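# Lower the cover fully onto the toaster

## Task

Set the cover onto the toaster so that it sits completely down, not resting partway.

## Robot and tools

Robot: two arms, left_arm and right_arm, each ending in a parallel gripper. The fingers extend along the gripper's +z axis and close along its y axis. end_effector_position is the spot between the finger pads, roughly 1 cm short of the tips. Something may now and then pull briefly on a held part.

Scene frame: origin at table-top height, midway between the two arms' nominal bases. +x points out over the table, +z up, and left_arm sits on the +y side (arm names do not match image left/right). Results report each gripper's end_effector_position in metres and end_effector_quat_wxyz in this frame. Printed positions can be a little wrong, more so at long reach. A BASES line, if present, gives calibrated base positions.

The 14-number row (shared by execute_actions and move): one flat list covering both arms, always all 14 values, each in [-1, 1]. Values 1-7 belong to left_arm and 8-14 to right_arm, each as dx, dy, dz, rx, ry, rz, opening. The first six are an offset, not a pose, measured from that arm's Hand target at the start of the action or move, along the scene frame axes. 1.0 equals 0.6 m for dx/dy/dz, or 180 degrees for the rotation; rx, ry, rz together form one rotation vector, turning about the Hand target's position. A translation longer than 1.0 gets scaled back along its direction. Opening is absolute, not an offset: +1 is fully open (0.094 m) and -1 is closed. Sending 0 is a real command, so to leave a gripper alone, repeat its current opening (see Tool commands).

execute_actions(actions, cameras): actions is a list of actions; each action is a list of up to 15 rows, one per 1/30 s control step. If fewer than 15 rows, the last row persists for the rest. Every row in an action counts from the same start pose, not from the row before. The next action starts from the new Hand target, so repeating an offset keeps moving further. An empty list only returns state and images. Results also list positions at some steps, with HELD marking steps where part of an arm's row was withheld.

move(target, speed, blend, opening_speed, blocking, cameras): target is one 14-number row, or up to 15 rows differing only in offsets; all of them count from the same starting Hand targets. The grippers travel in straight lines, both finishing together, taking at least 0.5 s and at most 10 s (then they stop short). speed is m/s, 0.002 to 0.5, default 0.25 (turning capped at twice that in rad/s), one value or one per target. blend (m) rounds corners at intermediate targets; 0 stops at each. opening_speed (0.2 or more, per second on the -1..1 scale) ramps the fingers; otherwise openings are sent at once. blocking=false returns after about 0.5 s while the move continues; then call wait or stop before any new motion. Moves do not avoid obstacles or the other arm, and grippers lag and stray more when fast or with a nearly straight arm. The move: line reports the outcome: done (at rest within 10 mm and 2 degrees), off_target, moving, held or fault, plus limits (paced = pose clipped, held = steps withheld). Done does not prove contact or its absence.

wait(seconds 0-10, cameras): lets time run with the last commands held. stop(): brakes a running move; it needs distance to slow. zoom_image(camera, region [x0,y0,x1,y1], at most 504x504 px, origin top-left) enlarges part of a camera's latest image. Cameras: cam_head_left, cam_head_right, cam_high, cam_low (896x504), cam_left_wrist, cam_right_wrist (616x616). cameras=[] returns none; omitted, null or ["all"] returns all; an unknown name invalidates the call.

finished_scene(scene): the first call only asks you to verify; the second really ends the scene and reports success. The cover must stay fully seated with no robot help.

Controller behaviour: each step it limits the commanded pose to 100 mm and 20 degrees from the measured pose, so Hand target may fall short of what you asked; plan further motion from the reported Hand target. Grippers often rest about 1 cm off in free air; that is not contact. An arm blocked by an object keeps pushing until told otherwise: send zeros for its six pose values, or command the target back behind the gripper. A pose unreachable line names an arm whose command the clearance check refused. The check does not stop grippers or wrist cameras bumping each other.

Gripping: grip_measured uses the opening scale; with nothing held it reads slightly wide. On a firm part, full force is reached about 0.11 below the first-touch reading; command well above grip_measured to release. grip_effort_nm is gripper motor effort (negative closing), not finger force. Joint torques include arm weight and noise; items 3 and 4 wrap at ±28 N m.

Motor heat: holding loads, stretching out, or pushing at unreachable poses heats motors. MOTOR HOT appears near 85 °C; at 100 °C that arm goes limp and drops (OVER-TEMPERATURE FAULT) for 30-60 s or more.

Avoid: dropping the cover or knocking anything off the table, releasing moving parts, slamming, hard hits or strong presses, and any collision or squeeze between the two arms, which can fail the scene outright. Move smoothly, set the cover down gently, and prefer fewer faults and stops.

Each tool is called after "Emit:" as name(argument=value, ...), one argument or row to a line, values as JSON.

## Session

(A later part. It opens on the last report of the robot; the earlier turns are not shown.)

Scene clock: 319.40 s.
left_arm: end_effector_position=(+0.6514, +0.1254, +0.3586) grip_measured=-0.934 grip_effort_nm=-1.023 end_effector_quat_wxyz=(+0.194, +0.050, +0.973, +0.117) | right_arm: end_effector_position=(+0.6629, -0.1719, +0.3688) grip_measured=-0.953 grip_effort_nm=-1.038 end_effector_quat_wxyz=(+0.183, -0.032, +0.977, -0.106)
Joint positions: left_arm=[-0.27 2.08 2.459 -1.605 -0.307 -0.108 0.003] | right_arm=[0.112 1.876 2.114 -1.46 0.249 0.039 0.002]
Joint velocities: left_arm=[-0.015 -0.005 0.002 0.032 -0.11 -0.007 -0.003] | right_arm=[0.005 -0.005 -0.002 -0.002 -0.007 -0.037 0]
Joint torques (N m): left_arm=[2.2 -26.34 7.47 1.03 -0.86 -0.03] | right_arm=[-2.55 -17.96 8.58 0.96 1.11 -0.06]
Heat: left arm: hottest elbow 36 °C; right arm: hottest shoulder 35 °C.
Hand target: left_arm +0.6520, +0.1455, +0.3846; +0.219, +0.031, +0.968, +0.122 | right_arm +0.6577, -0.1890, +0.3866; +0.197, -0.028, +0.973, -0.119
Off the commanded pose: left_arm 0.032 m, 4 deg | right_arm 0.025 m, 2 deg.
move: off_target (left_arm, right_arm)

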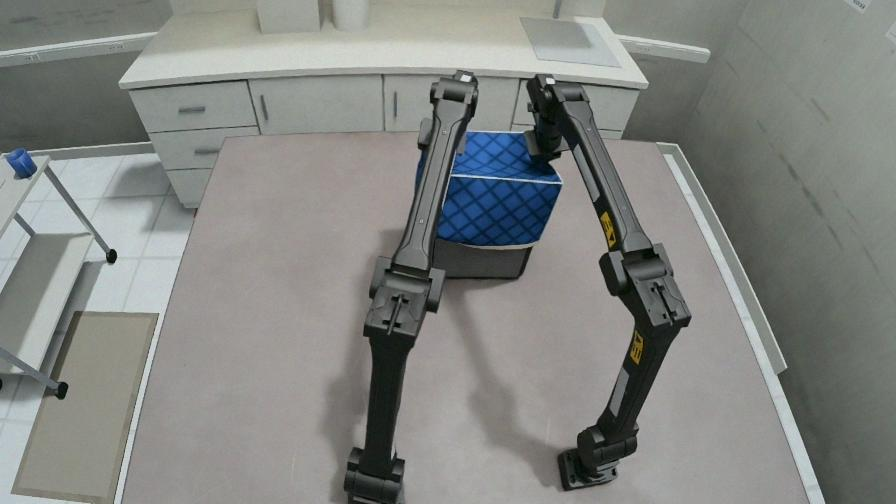

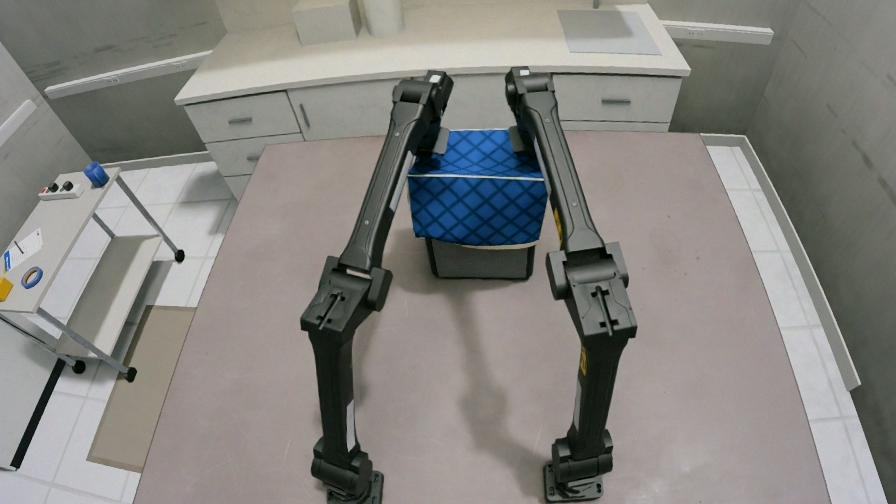

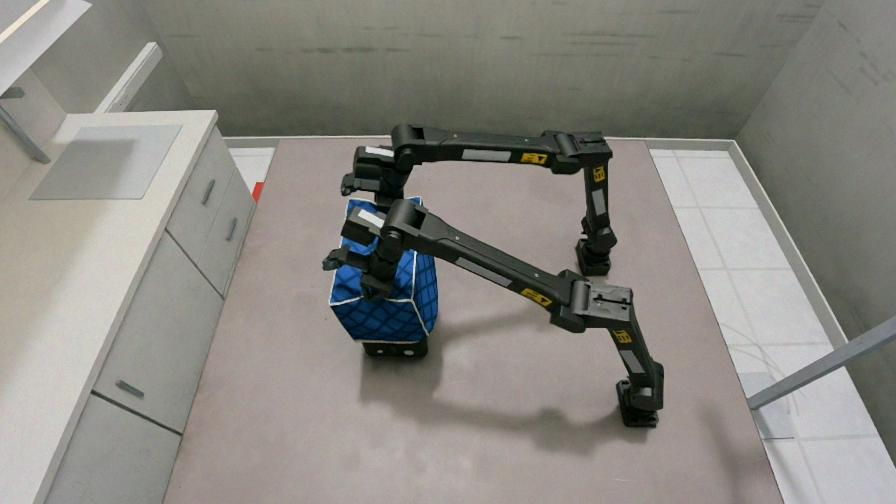

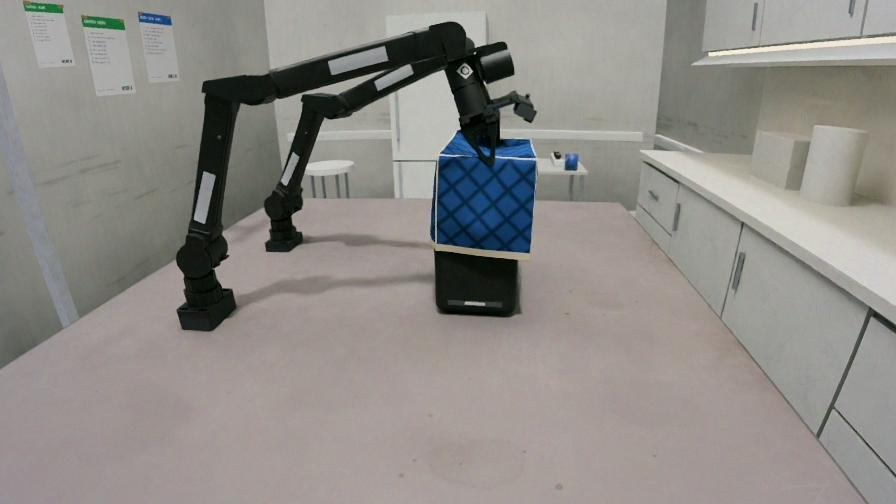

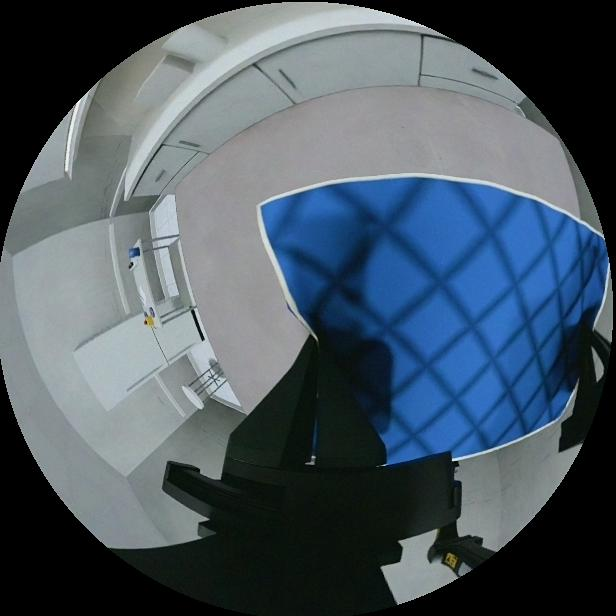

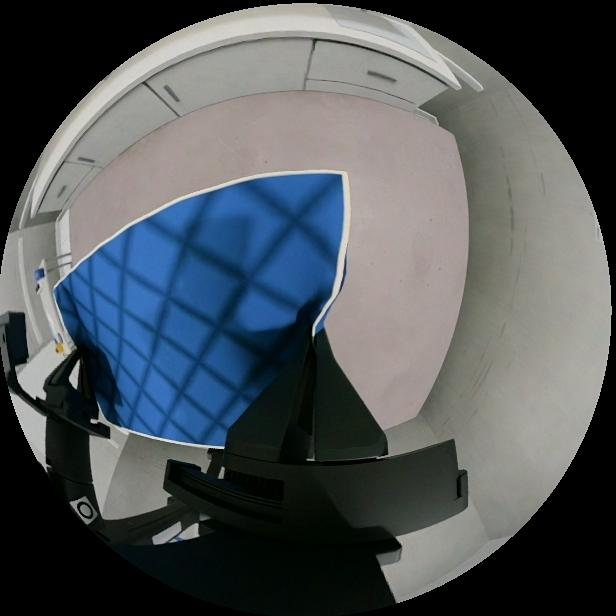

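Emit:
move(
  target=[-0.01,0,-0.13,0,0,0,-1,-0.015,0,-0.13,0,0,0,-1],
  speed=0.1,
)

Emit:
zoom_image(
  camera="cam_high",
  region=[280, 160, 500, 400],
)

Scene clock: 326.27 s.
left_arm: end_effector_position=(+0.6418, +0.1280, +0.2895) grip_measured=-0.934 grip_effort_nm=-1.018 end_effector_quat_wxyz=(+0.201, +0.048, +0.972, +0.115) | right_arm: end_effector_position=(+0.6516, -0.1686, +0.2893) grip_measured=-0.953 grip_effort_nm=-1.028 end_effector_quat_wxyz=(+0.182, -0.036, +0.977, -0.105)
Joint positions: left_arm=[-0.27 1.959 2.074 -1.327 -0.307 -0.111 0.003] | right_arm=[0.119 1.814 1.816 -1.226 0.249 0.039 0.002]
Joint velocities: left_arm=[-0.024 -0.005 0.002 0.022 0.066 -0.022 -0.001] | right_arm=[0.005 -0.015 -0.012 0.002 -0.037 -0.081 0]
Joint torques (N m): left_arm=[1.67 -24.47 7.68 1.03 -0.84 -0.01] | right_arm=[-2.84 -17.55 8.77 0.92 1.16 -0.04]
Heat: left arm: hottest elbow 35 °C; right arm: hottest shoulder 36 °C.
Hand target: left_arm +0.6455, +0.1470, +0.3062; +0.219, +0.031, +0.968, +0.122 | right_arm +0.6475, -0.1892, +0.3087; +0.197, -0.028, +0.973, -0.118
Off the commanded pose: left_arm 0.025 m, 3 deg | right_arm 0.028 m, 3 deg.
move: off_target (left_arm, right_arm)

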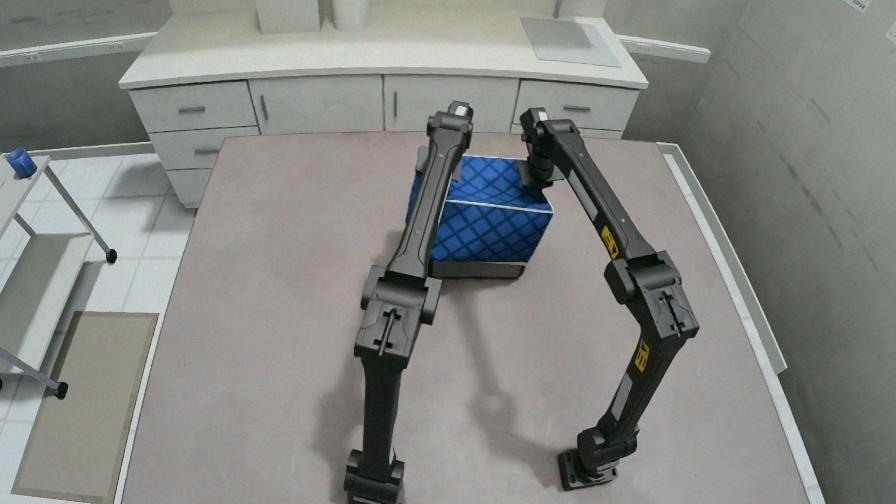

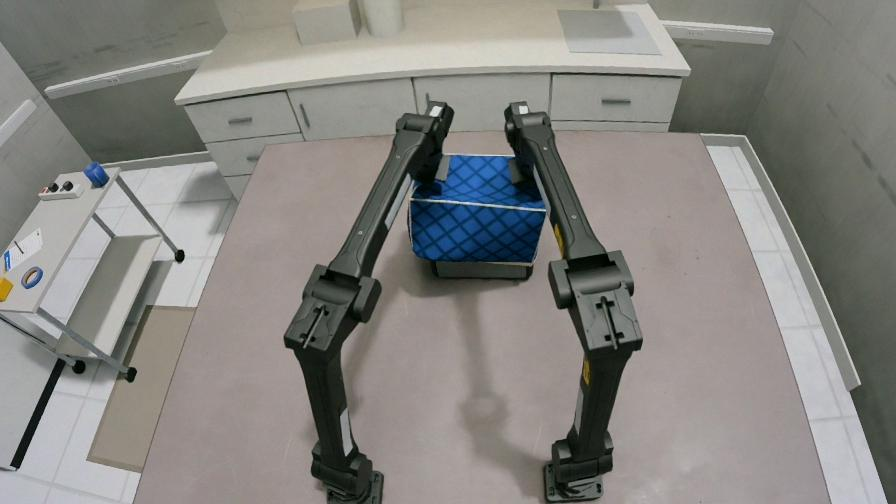

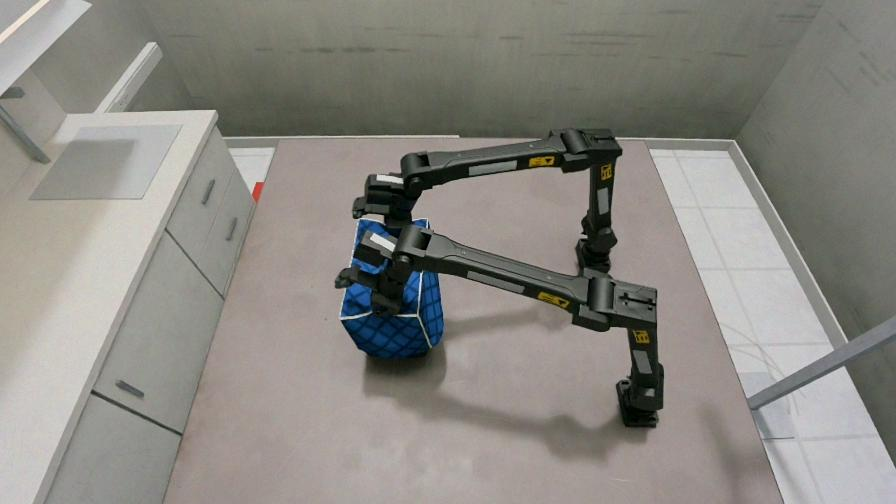

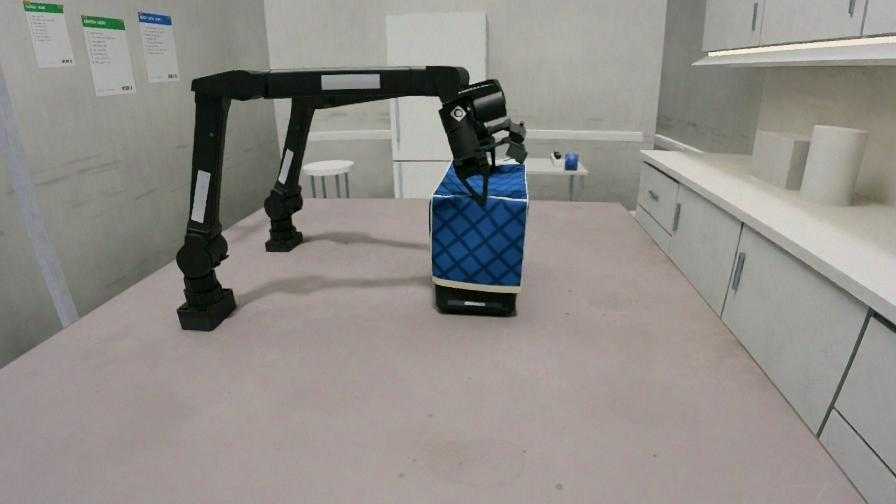

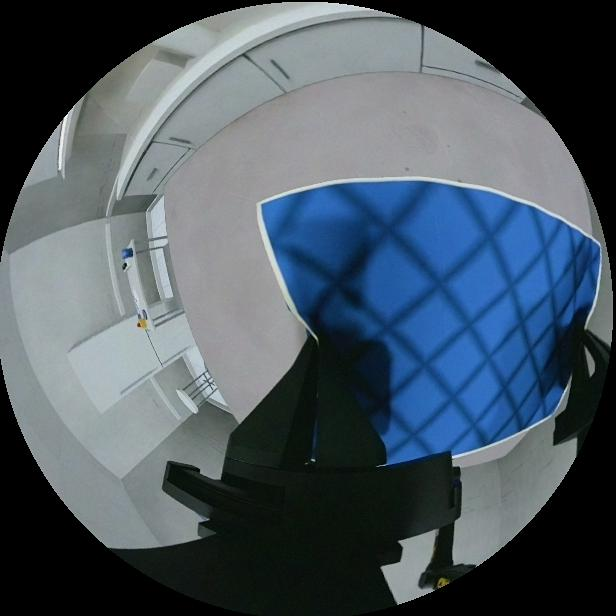

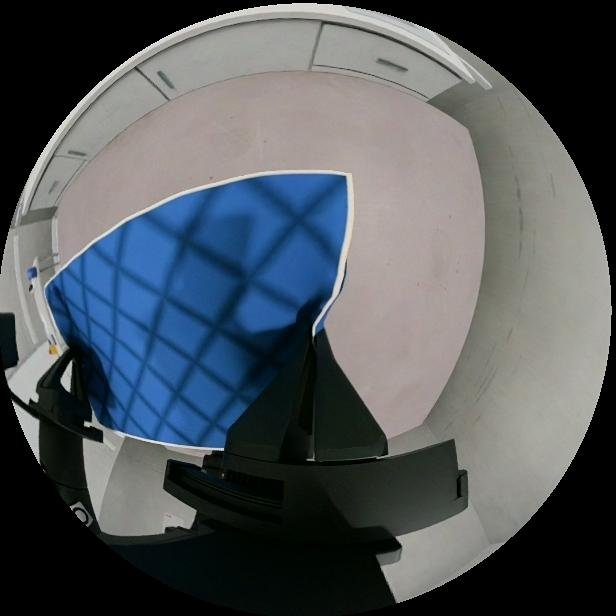

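Scaled by 2.100.

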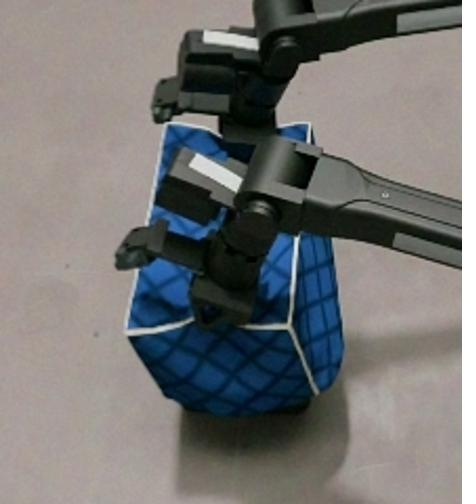

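Great, going down.

Emit:
move(
  target=[0,0,-0.155,0,0,0,-1,0,0,-0.155,0,0,0,-1],
  speed=0.1,
)

Emit:
zoom_image(
  camera="cam_head_left",
  region=[360, 110, 600, 320],
)

Scene clock: 330.47 s.
left_arm: end_effector_position=(+0.6388, +0.1284, +0.2187) grip_measured=-0.934 grip_effort_nm=-1.028 end_effector_quat_wxyz=(+0.216, +0.045, +0.969, +0.111) | right_arm: end_effector_position=(+0.6495, -0.1675, +0.2301) grip_measured=-0.953 grip_effort_nm=-1.038 end_effector_quat_wxyz=(+0.209, -0.033, +0.972, -0.102)
Joint positions: left_arm=[-0.27 1.926 1.83 -1.084 -0.307 -0.111 0.003] | right_arm=[0.121 1.79 1.613 -0.992 0.249 0.039 0.002]
Joint velocities: left_arm=[0.005 -0.024 0.007 0.012 0.007 -0.022 -0.001] | right_arm=[-0.005 0.015 -0.002 -0.012 0.066 -0.007 -0.001]
Joint torques (N m): left_arm=[2.08 -21.66 6.98 1.24 -0.83 0.04] | right_arm=[-3.14 -14.1 7.35 1.1 1.11 -0.05]
Heat: left arm: hottest elbow 35 °C; right arm: hottest shoulder 36 °C.
Hand target: left_arm +0.6452, +0.1486, +0.2134; +0.219, +0.031, +0.968, +0.122 | right_arm +0.6460, -0.1892, +0.2156; +0.197, -0.028, +0.973, -0.118
Off the commanded pose: left_arm 0.020 m, 2 deg | right_arm 0.026 m, 2 deg.
move: off_target (left_arm, right_arm)

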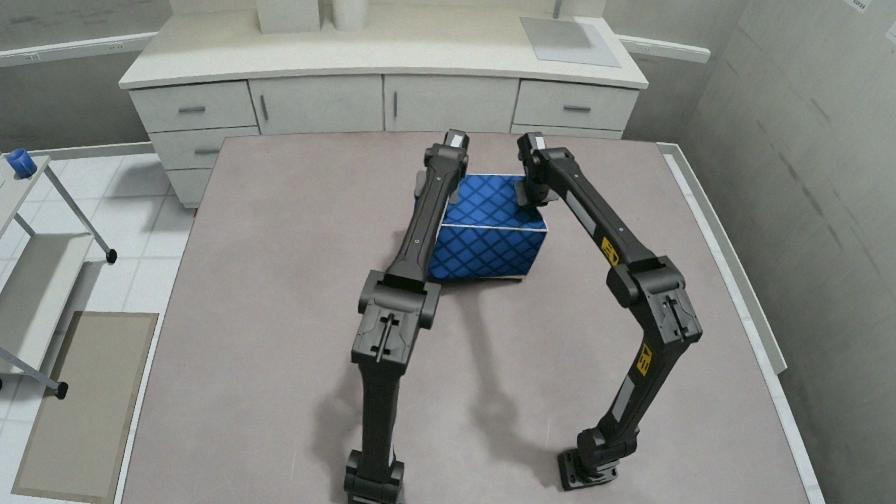

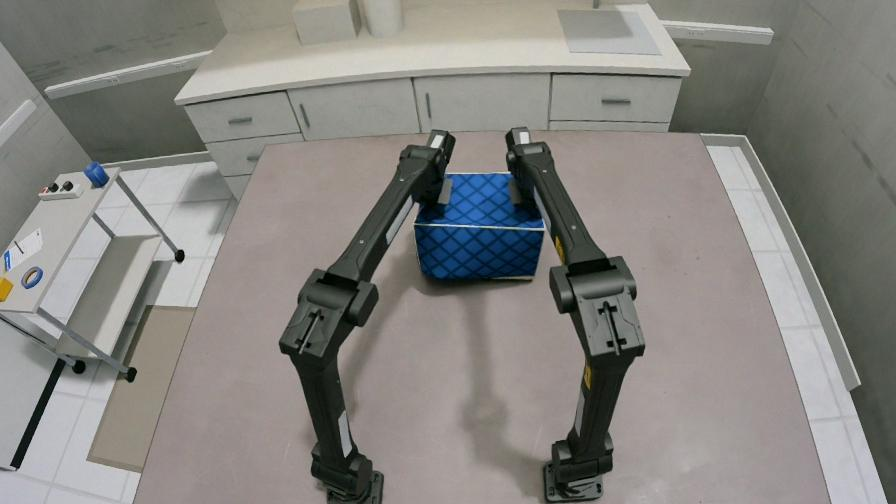

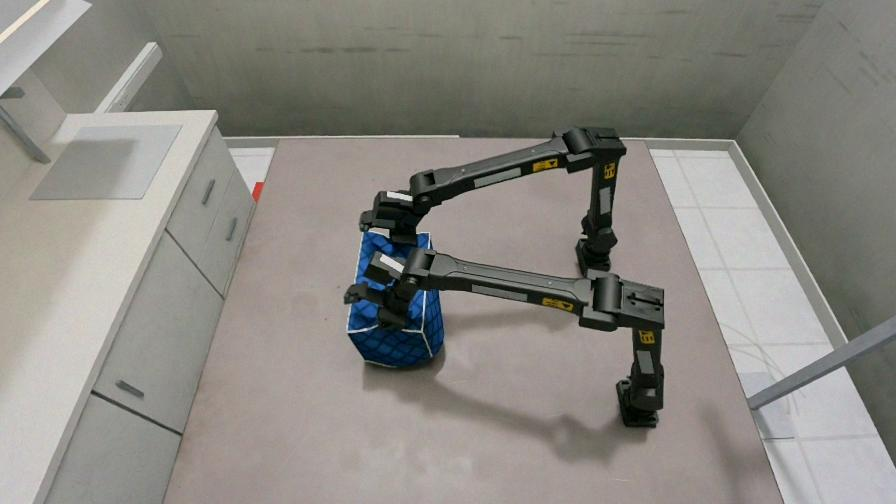

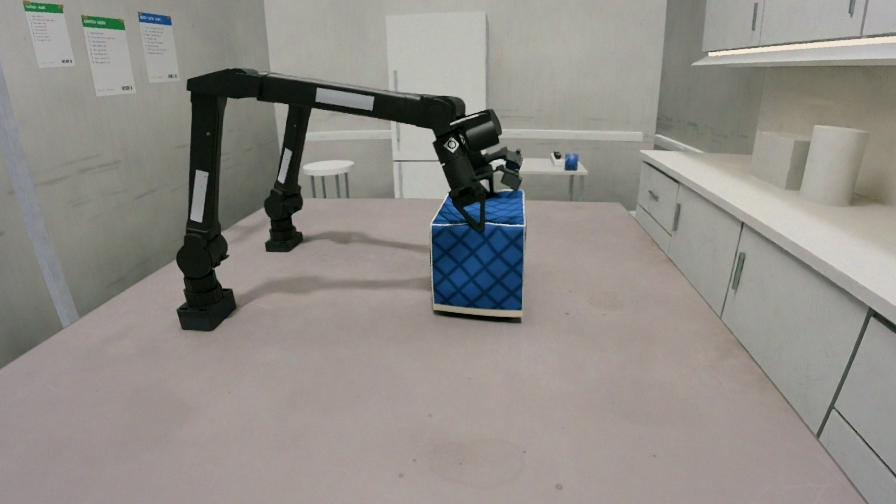

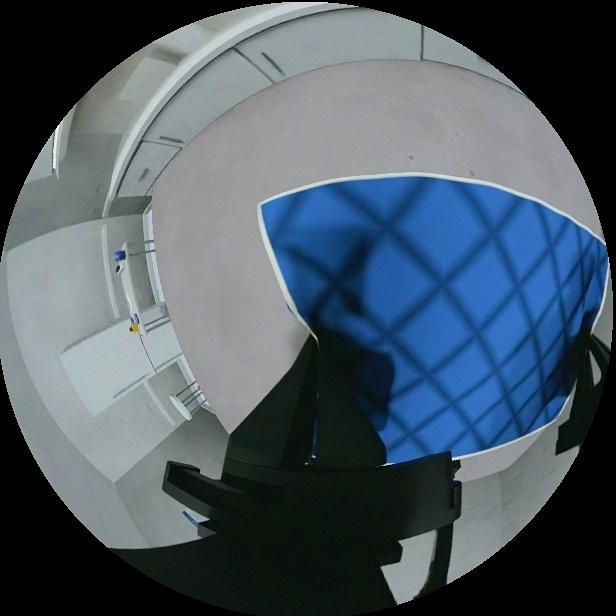

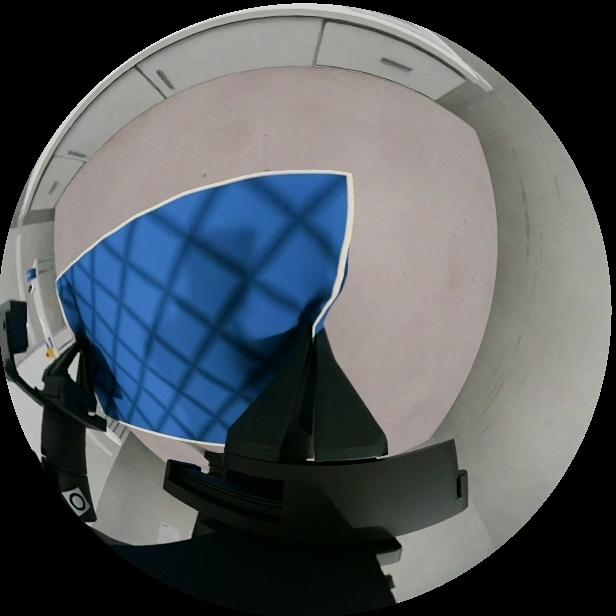

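Scaled by 2.100.

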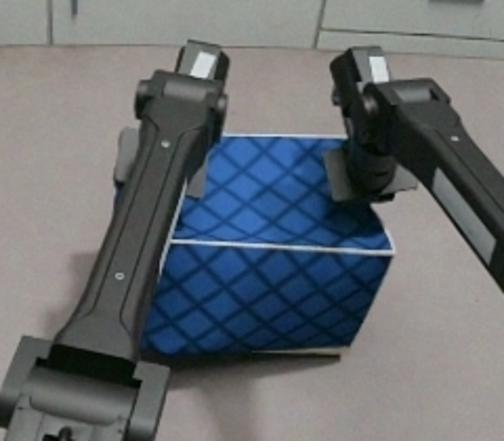

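Emit:
move(
  target=[0,0,-0.04,0,0,0,-1,0,0,-0.075,0,0,0,-1],
  speed=0.1,
)

Emit:
zoom_image(
  camera="cam_head_left",
  region=[360, 110, 600, 320],
)

Emit:
zoom_image(
  camera="cam_low",
  region=[400, 180, 560, 340],
)

Scene clock: 335.27 s.
left_arm: end_effector_position=(+0.6387, +0.1285, +0.2170) grip_measured=-0.934 grip_effort_nm=-1.028 end_effector_quat_wxyz=(+0.233, +0.042, +0.966, +0.108) | right_arm: end_effector_position=(+0.6495, -0.1675, +0.2266) grip_measured=-0.953 grip_effort_nm=-1.028 end_effector_quat_wxyz=(+0.241, -0.029, +0.965, -0.097)
Joint positions: left_arm=[-0.27 1.906 1.786 -1.026 -0.307 -0.111 0.003] | right_arm=[0.121 1.758 1.542 -0.886 0.249 0.039 0.002]
Joint velocities: left_arm=[-0.015 -0.015 0.012 -0.007 0.007 -0.007 0] | right_arm=[-0.005 -0.015 -0.017 0.002 -0.037 0.051 -0.001]
Joint torques (N m): left_arm=[2.02 -18.84 6.39 1.42 -0.83 0.06] | right_arm=[-3.02 -10.29 5.81 1.26 1.05 -0.06]
Heat: left arm: hottest elbow 35 °C; right arm: hottest shoulder 36 °C.
Hand target: left_arm +0.6452, +0.1490, +0.1894; +0.219, +0.031, +0.968, +0.122 | right_arm +0.6452, -0.1894, +0.1705; +0.197, -0.028, +0.973, -0.118
Off the commanded pose: left_arm 0.035 m, 3 deg | right_arm 0.060 m, 6 deg.
move: off_target (left_arm, right_arm)

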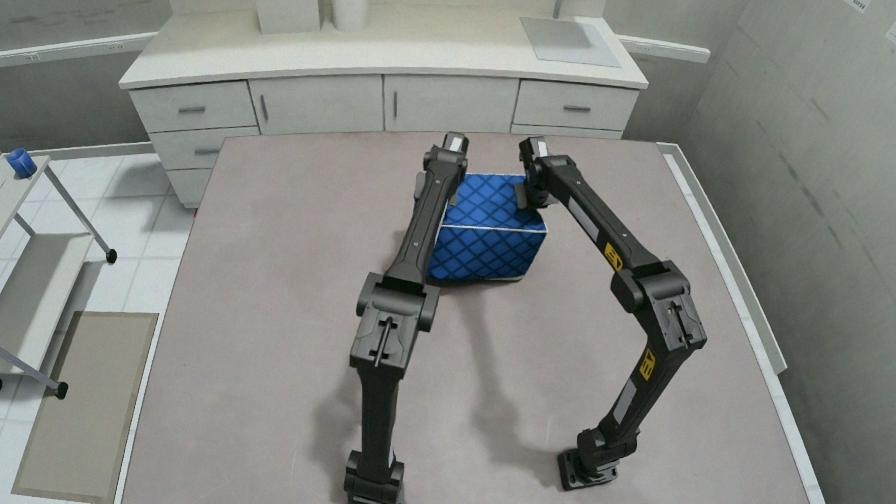

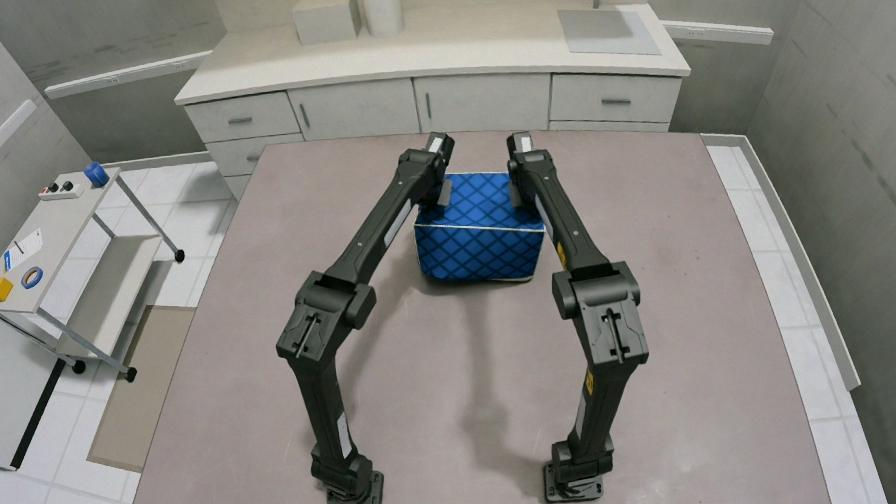

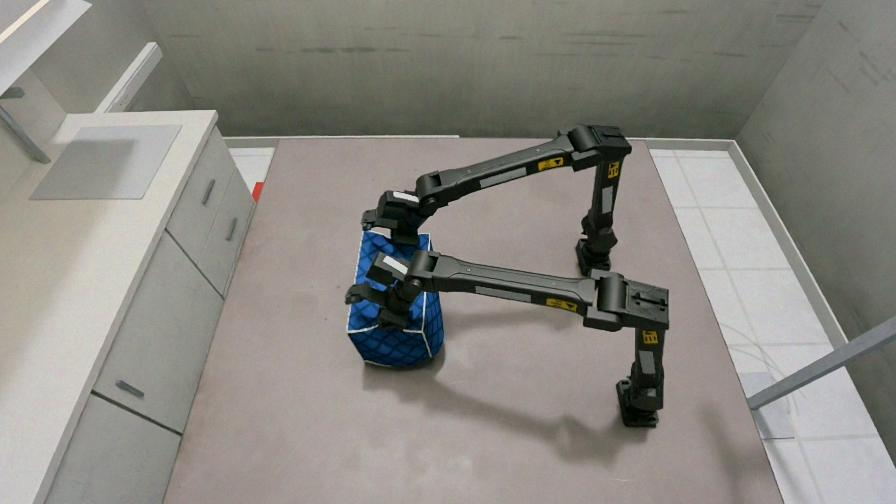

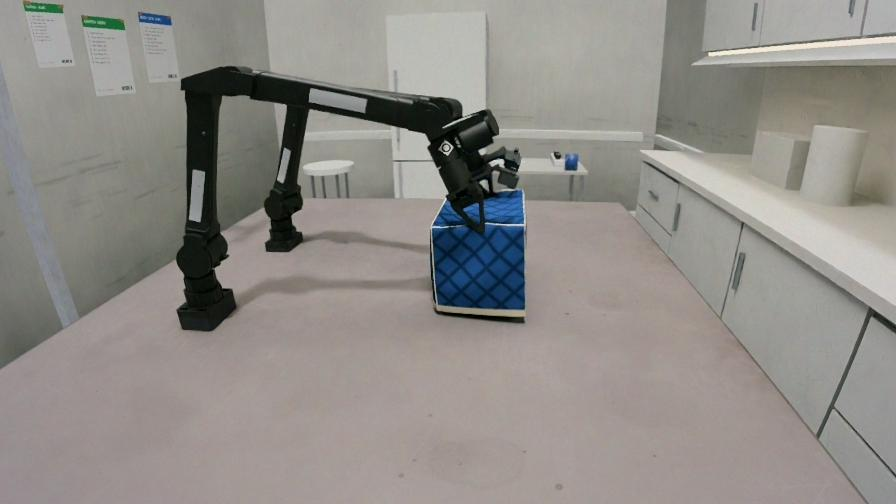

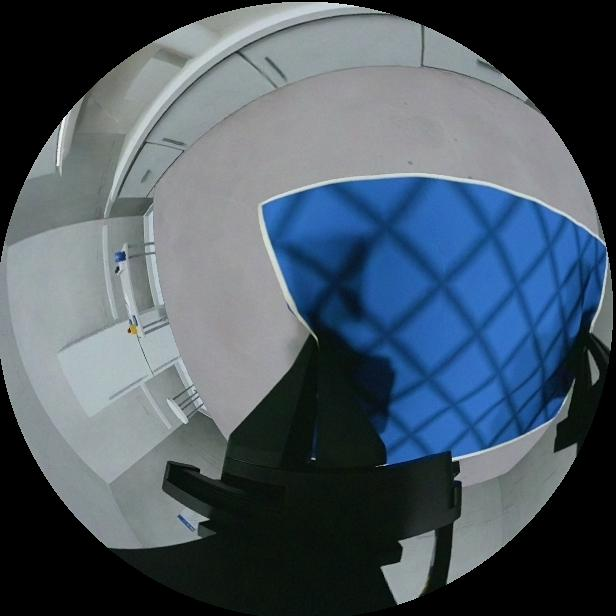

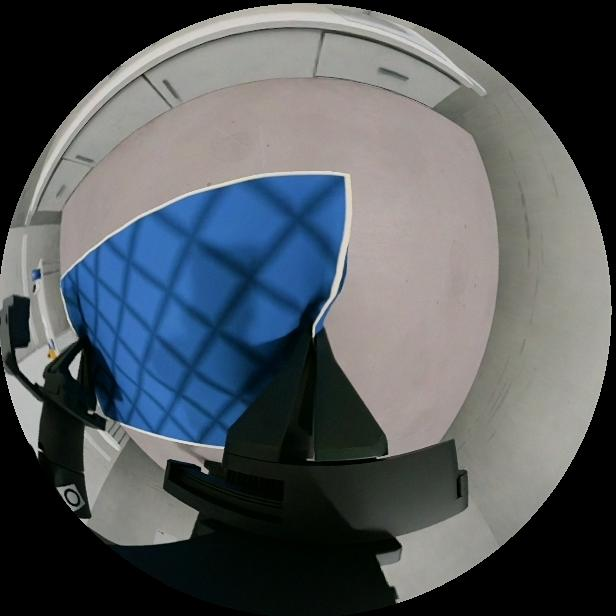

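Scaled by 2.100.

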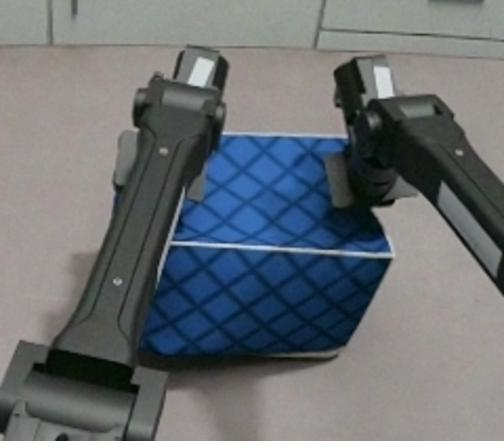

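Scaled by 3.150.

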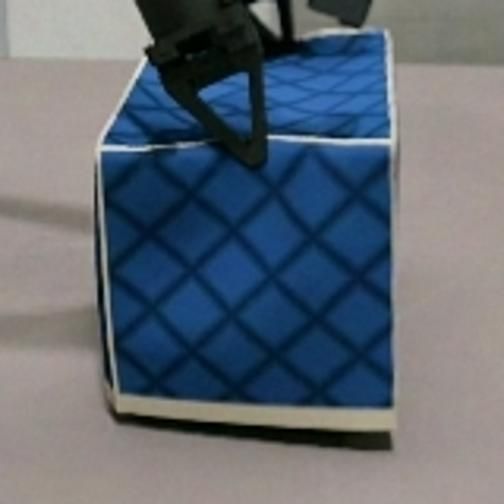

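Emit:
move(
  target=[0,0,0.04,0,0,0,-0.2,0,0,0.08,0,0,0,-0.2],
  opening_speed=1,
  cameras=[],
)

Emit:
move(
  target=[0,0,0.22,0,0,0,-0.2,0,0,0.22,0,0,0,-0.2],
  speed=0.15,
)

Emit:
zoom_image(
  camera="cam_low",
  region=[400, 180, 560, 340],
)

Emit:
zoom_image(
  camera="cam_head_right",
  region=[380, 140, 580, 320],
)

Scene clock: 343.10 s.
left_arm: end_effector_position=(+0.6388, +0.1422, +0.2201) grip_measured=-0.203 grip_effort_nm=0.125 end_effector_quat_wxyz=(+0.228, +0.034, +0.966, +0.120) | right_arm: end_effector_position=(+0.6405, -0.1818, +0.2313) grip_measured=-0.203 grip_effort_nm=0.110 end_effector_quat_wxyz=(+0.215, -0.023, +0.970, -0.113)
Joint positions: left_arm=[-0.255 1.905 1.794 -1.046 -0.326 -0.111 0.037] | right_arm=[0.107 1.757 1.565 -0.964 0.271 0.039 0.037]
Joint velocities: left_arm=[0.005 -0.015 -0.007 -0.012 -0.037 0.007 0] | right_arm=[0.005 -0.005 0.007 -0.007 0.022 0.007 0]
Joint torques (N m): left_arm=[0.97 -19.78 9.36 0.03 -0.11 0.04] | right_arm=[-2.02 -11.63 11.78 0.09 0.28 -0.06]
Heat: left arm: hottest elbow 35 °C; right arm: hottest shoulder 36 °C.
Hand target: left_arm +0.6452, +0.1486, +0.2134; +0.219, +0.031, +0.968, +0.122 | right_arm +0.6460, -0.1892, +0.2186; +0.197, -0.028, +0.973, -0.119
Off the commanded pose: left_arm 0.011 m, 1 deg | right_arm 0.016 m, 2 deg.
move: off_target (left_arm, right_arm)
No camera images: "cameras" was empty.

Scene clock: 344.93 s.
left_arm: end_effector_position=(+0.6372, +0.1426, +0.3336) grip_measured=-0.202 grip_effort_nm=0.095 end_effector_quat_wxyz=(+0.209, +0.038, +0.969, +0.124) | right_arm: end_effector_position=(+0.6322, -0.1830, +0.3398) grip_measured=-0.202 grip_effort_nm=0.095 end_effector_quat_wxyz=(+0.187, -0.029, +0.975, -0.117)
Joint positions: left_arm=[-0.255 1.948 2.167 -1.417 -0.326 -0.111 0.037] | right_arm=[0.107 1.757 1.865 -1.323 0.271 0.035 0.037]
Joint velocities: left_arm=[-0.015 -0.005 0.007 -0.017 0.037 0.022 0] | right_arm=[0.005 -0.005 0.007 0.002 0.051 0.007 0]
Joint torques (N m): left_arm=[0.5 -20.89 11.07 0.24 -0.17 0] | right_arm=[-1.96 -12.22 15.16 0.53 0.3 -0.01]
Heat: left arm: hottest elbow 35 °C; right arm: hottest shoulder 35 °C.
Hand target: left_arm +0.6457, +0.1461, +0.3452; +0.219, +0.031, +0.968, +0.122 | right_arm +0.6481, -0.1890, +0.3507; +0.197, -0.028, +0.973, -0.119
Off the commanded pose: left_arm 0.015 m, 1 deg | right_arm 0.019 m, 1 deg.
move: off_target (left_arm, right_arm)

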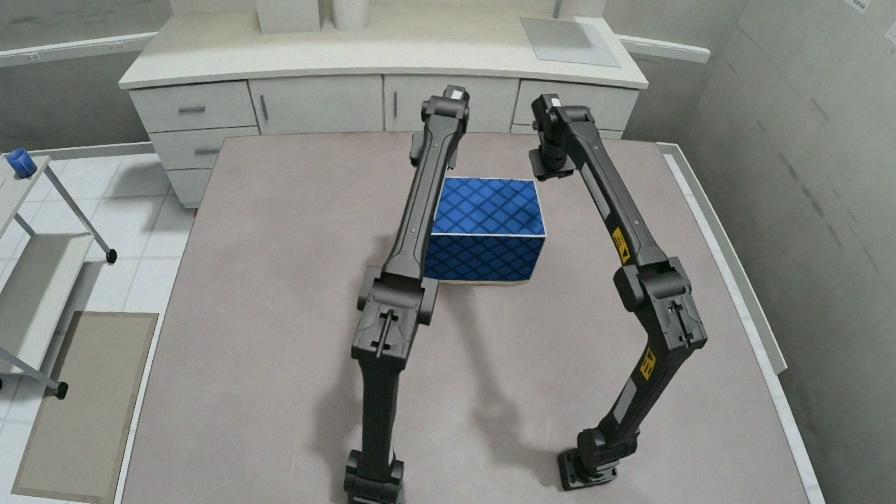

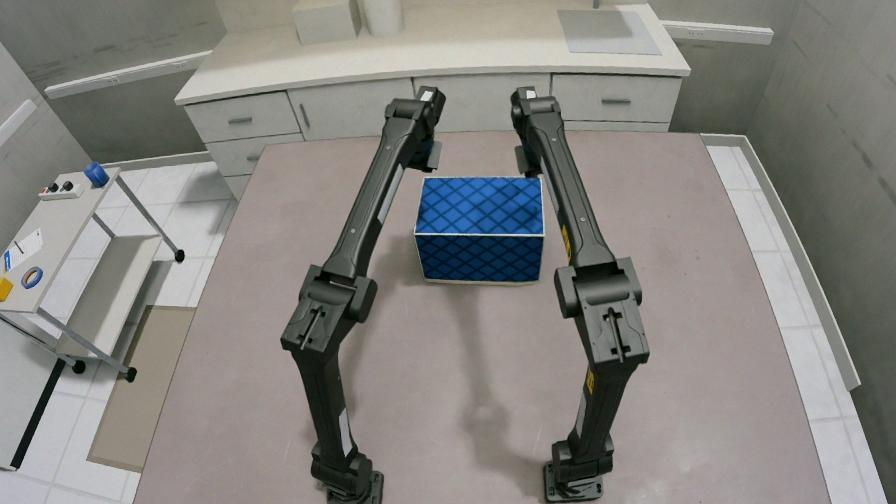

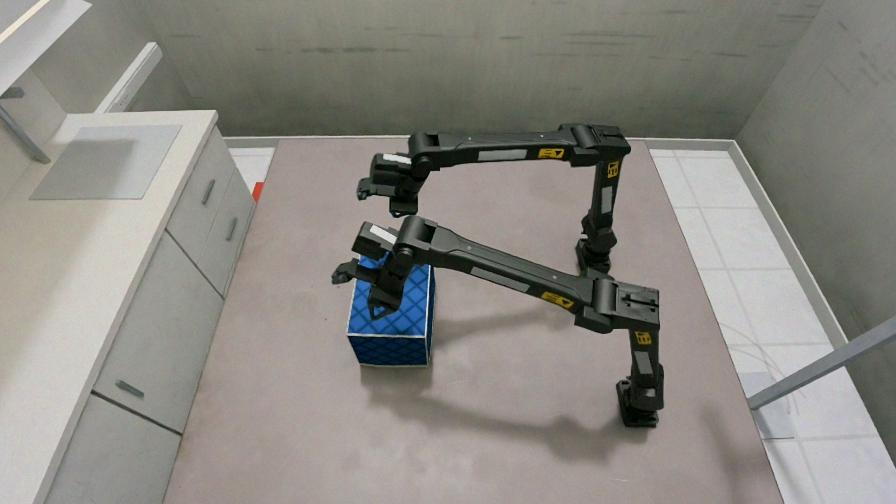

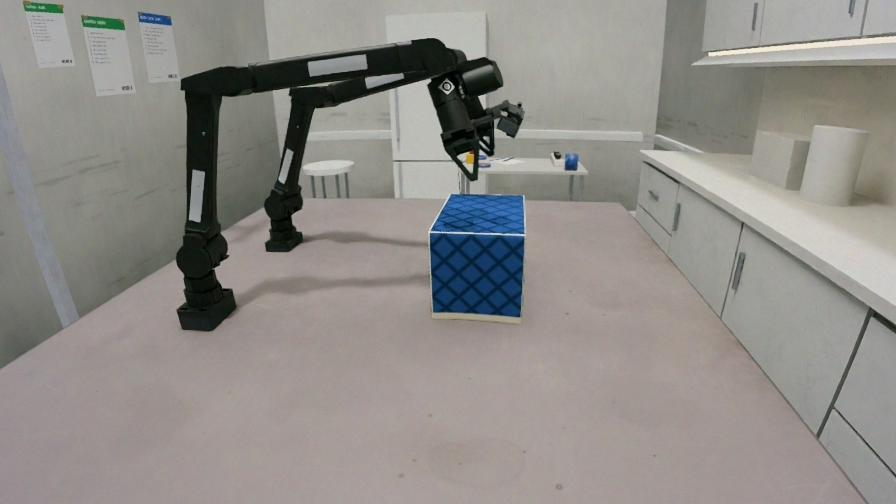

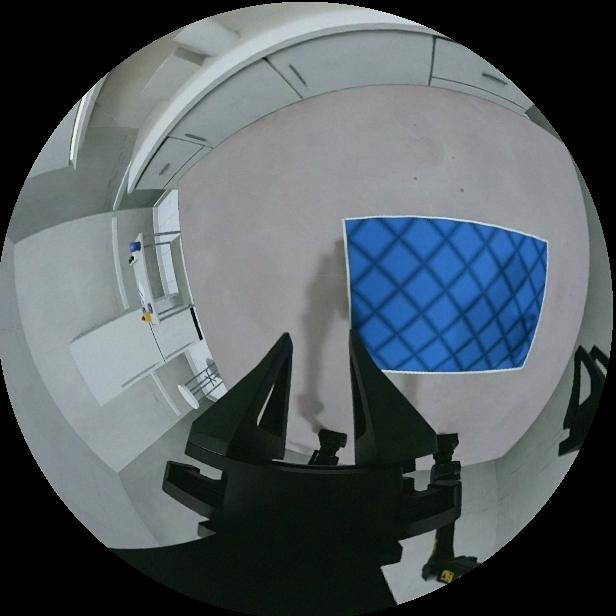

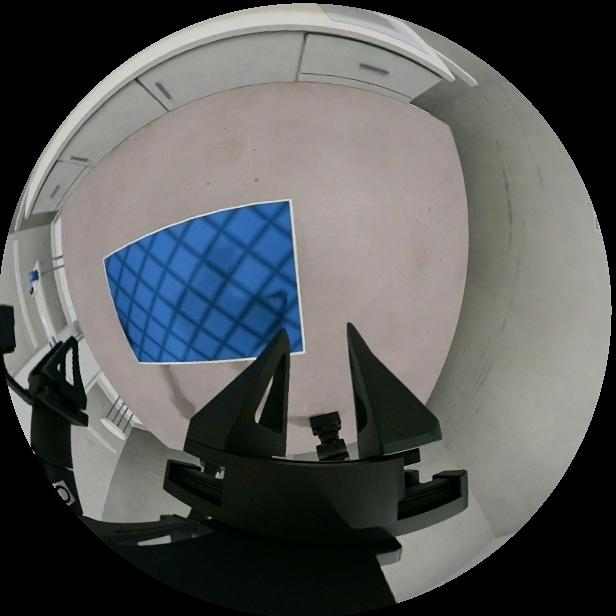

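Scaled by 3.150.

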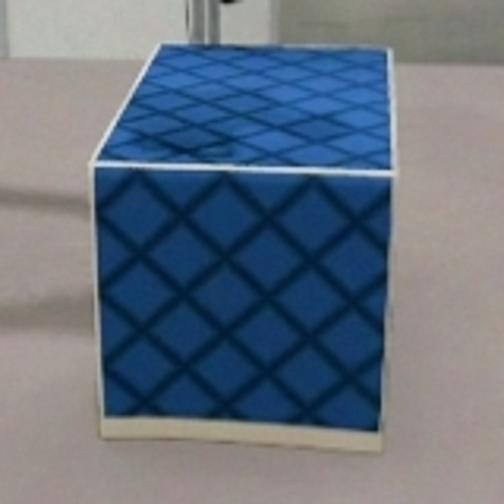

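Scaled by 2.520.

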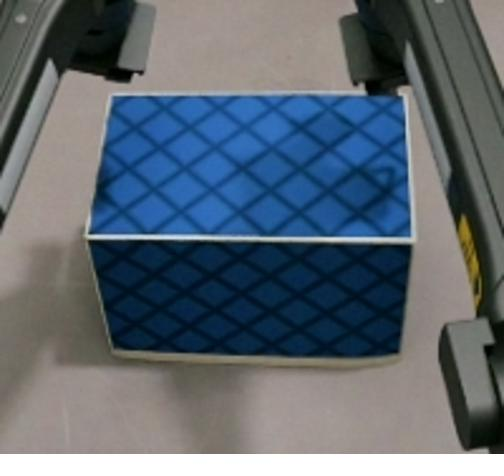

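Beautiful: fully seated.

Emit:
finished_scene(
  scene=1,
)

This call ended nothing. Check each condition of the task against the scene as it is now, look again where you are not sure, and mend what is not met. Then call finished_scene again.

Emit:
zoom_image(
  camera="cam_high",
  region=[320, 220, 480, 400],
)

Scaled by 2.800.

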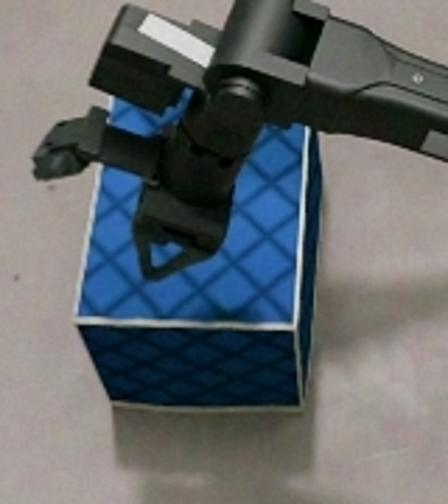

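Emit:
finished_scene(
  scene=1,
)

The scene is finished: the task was done.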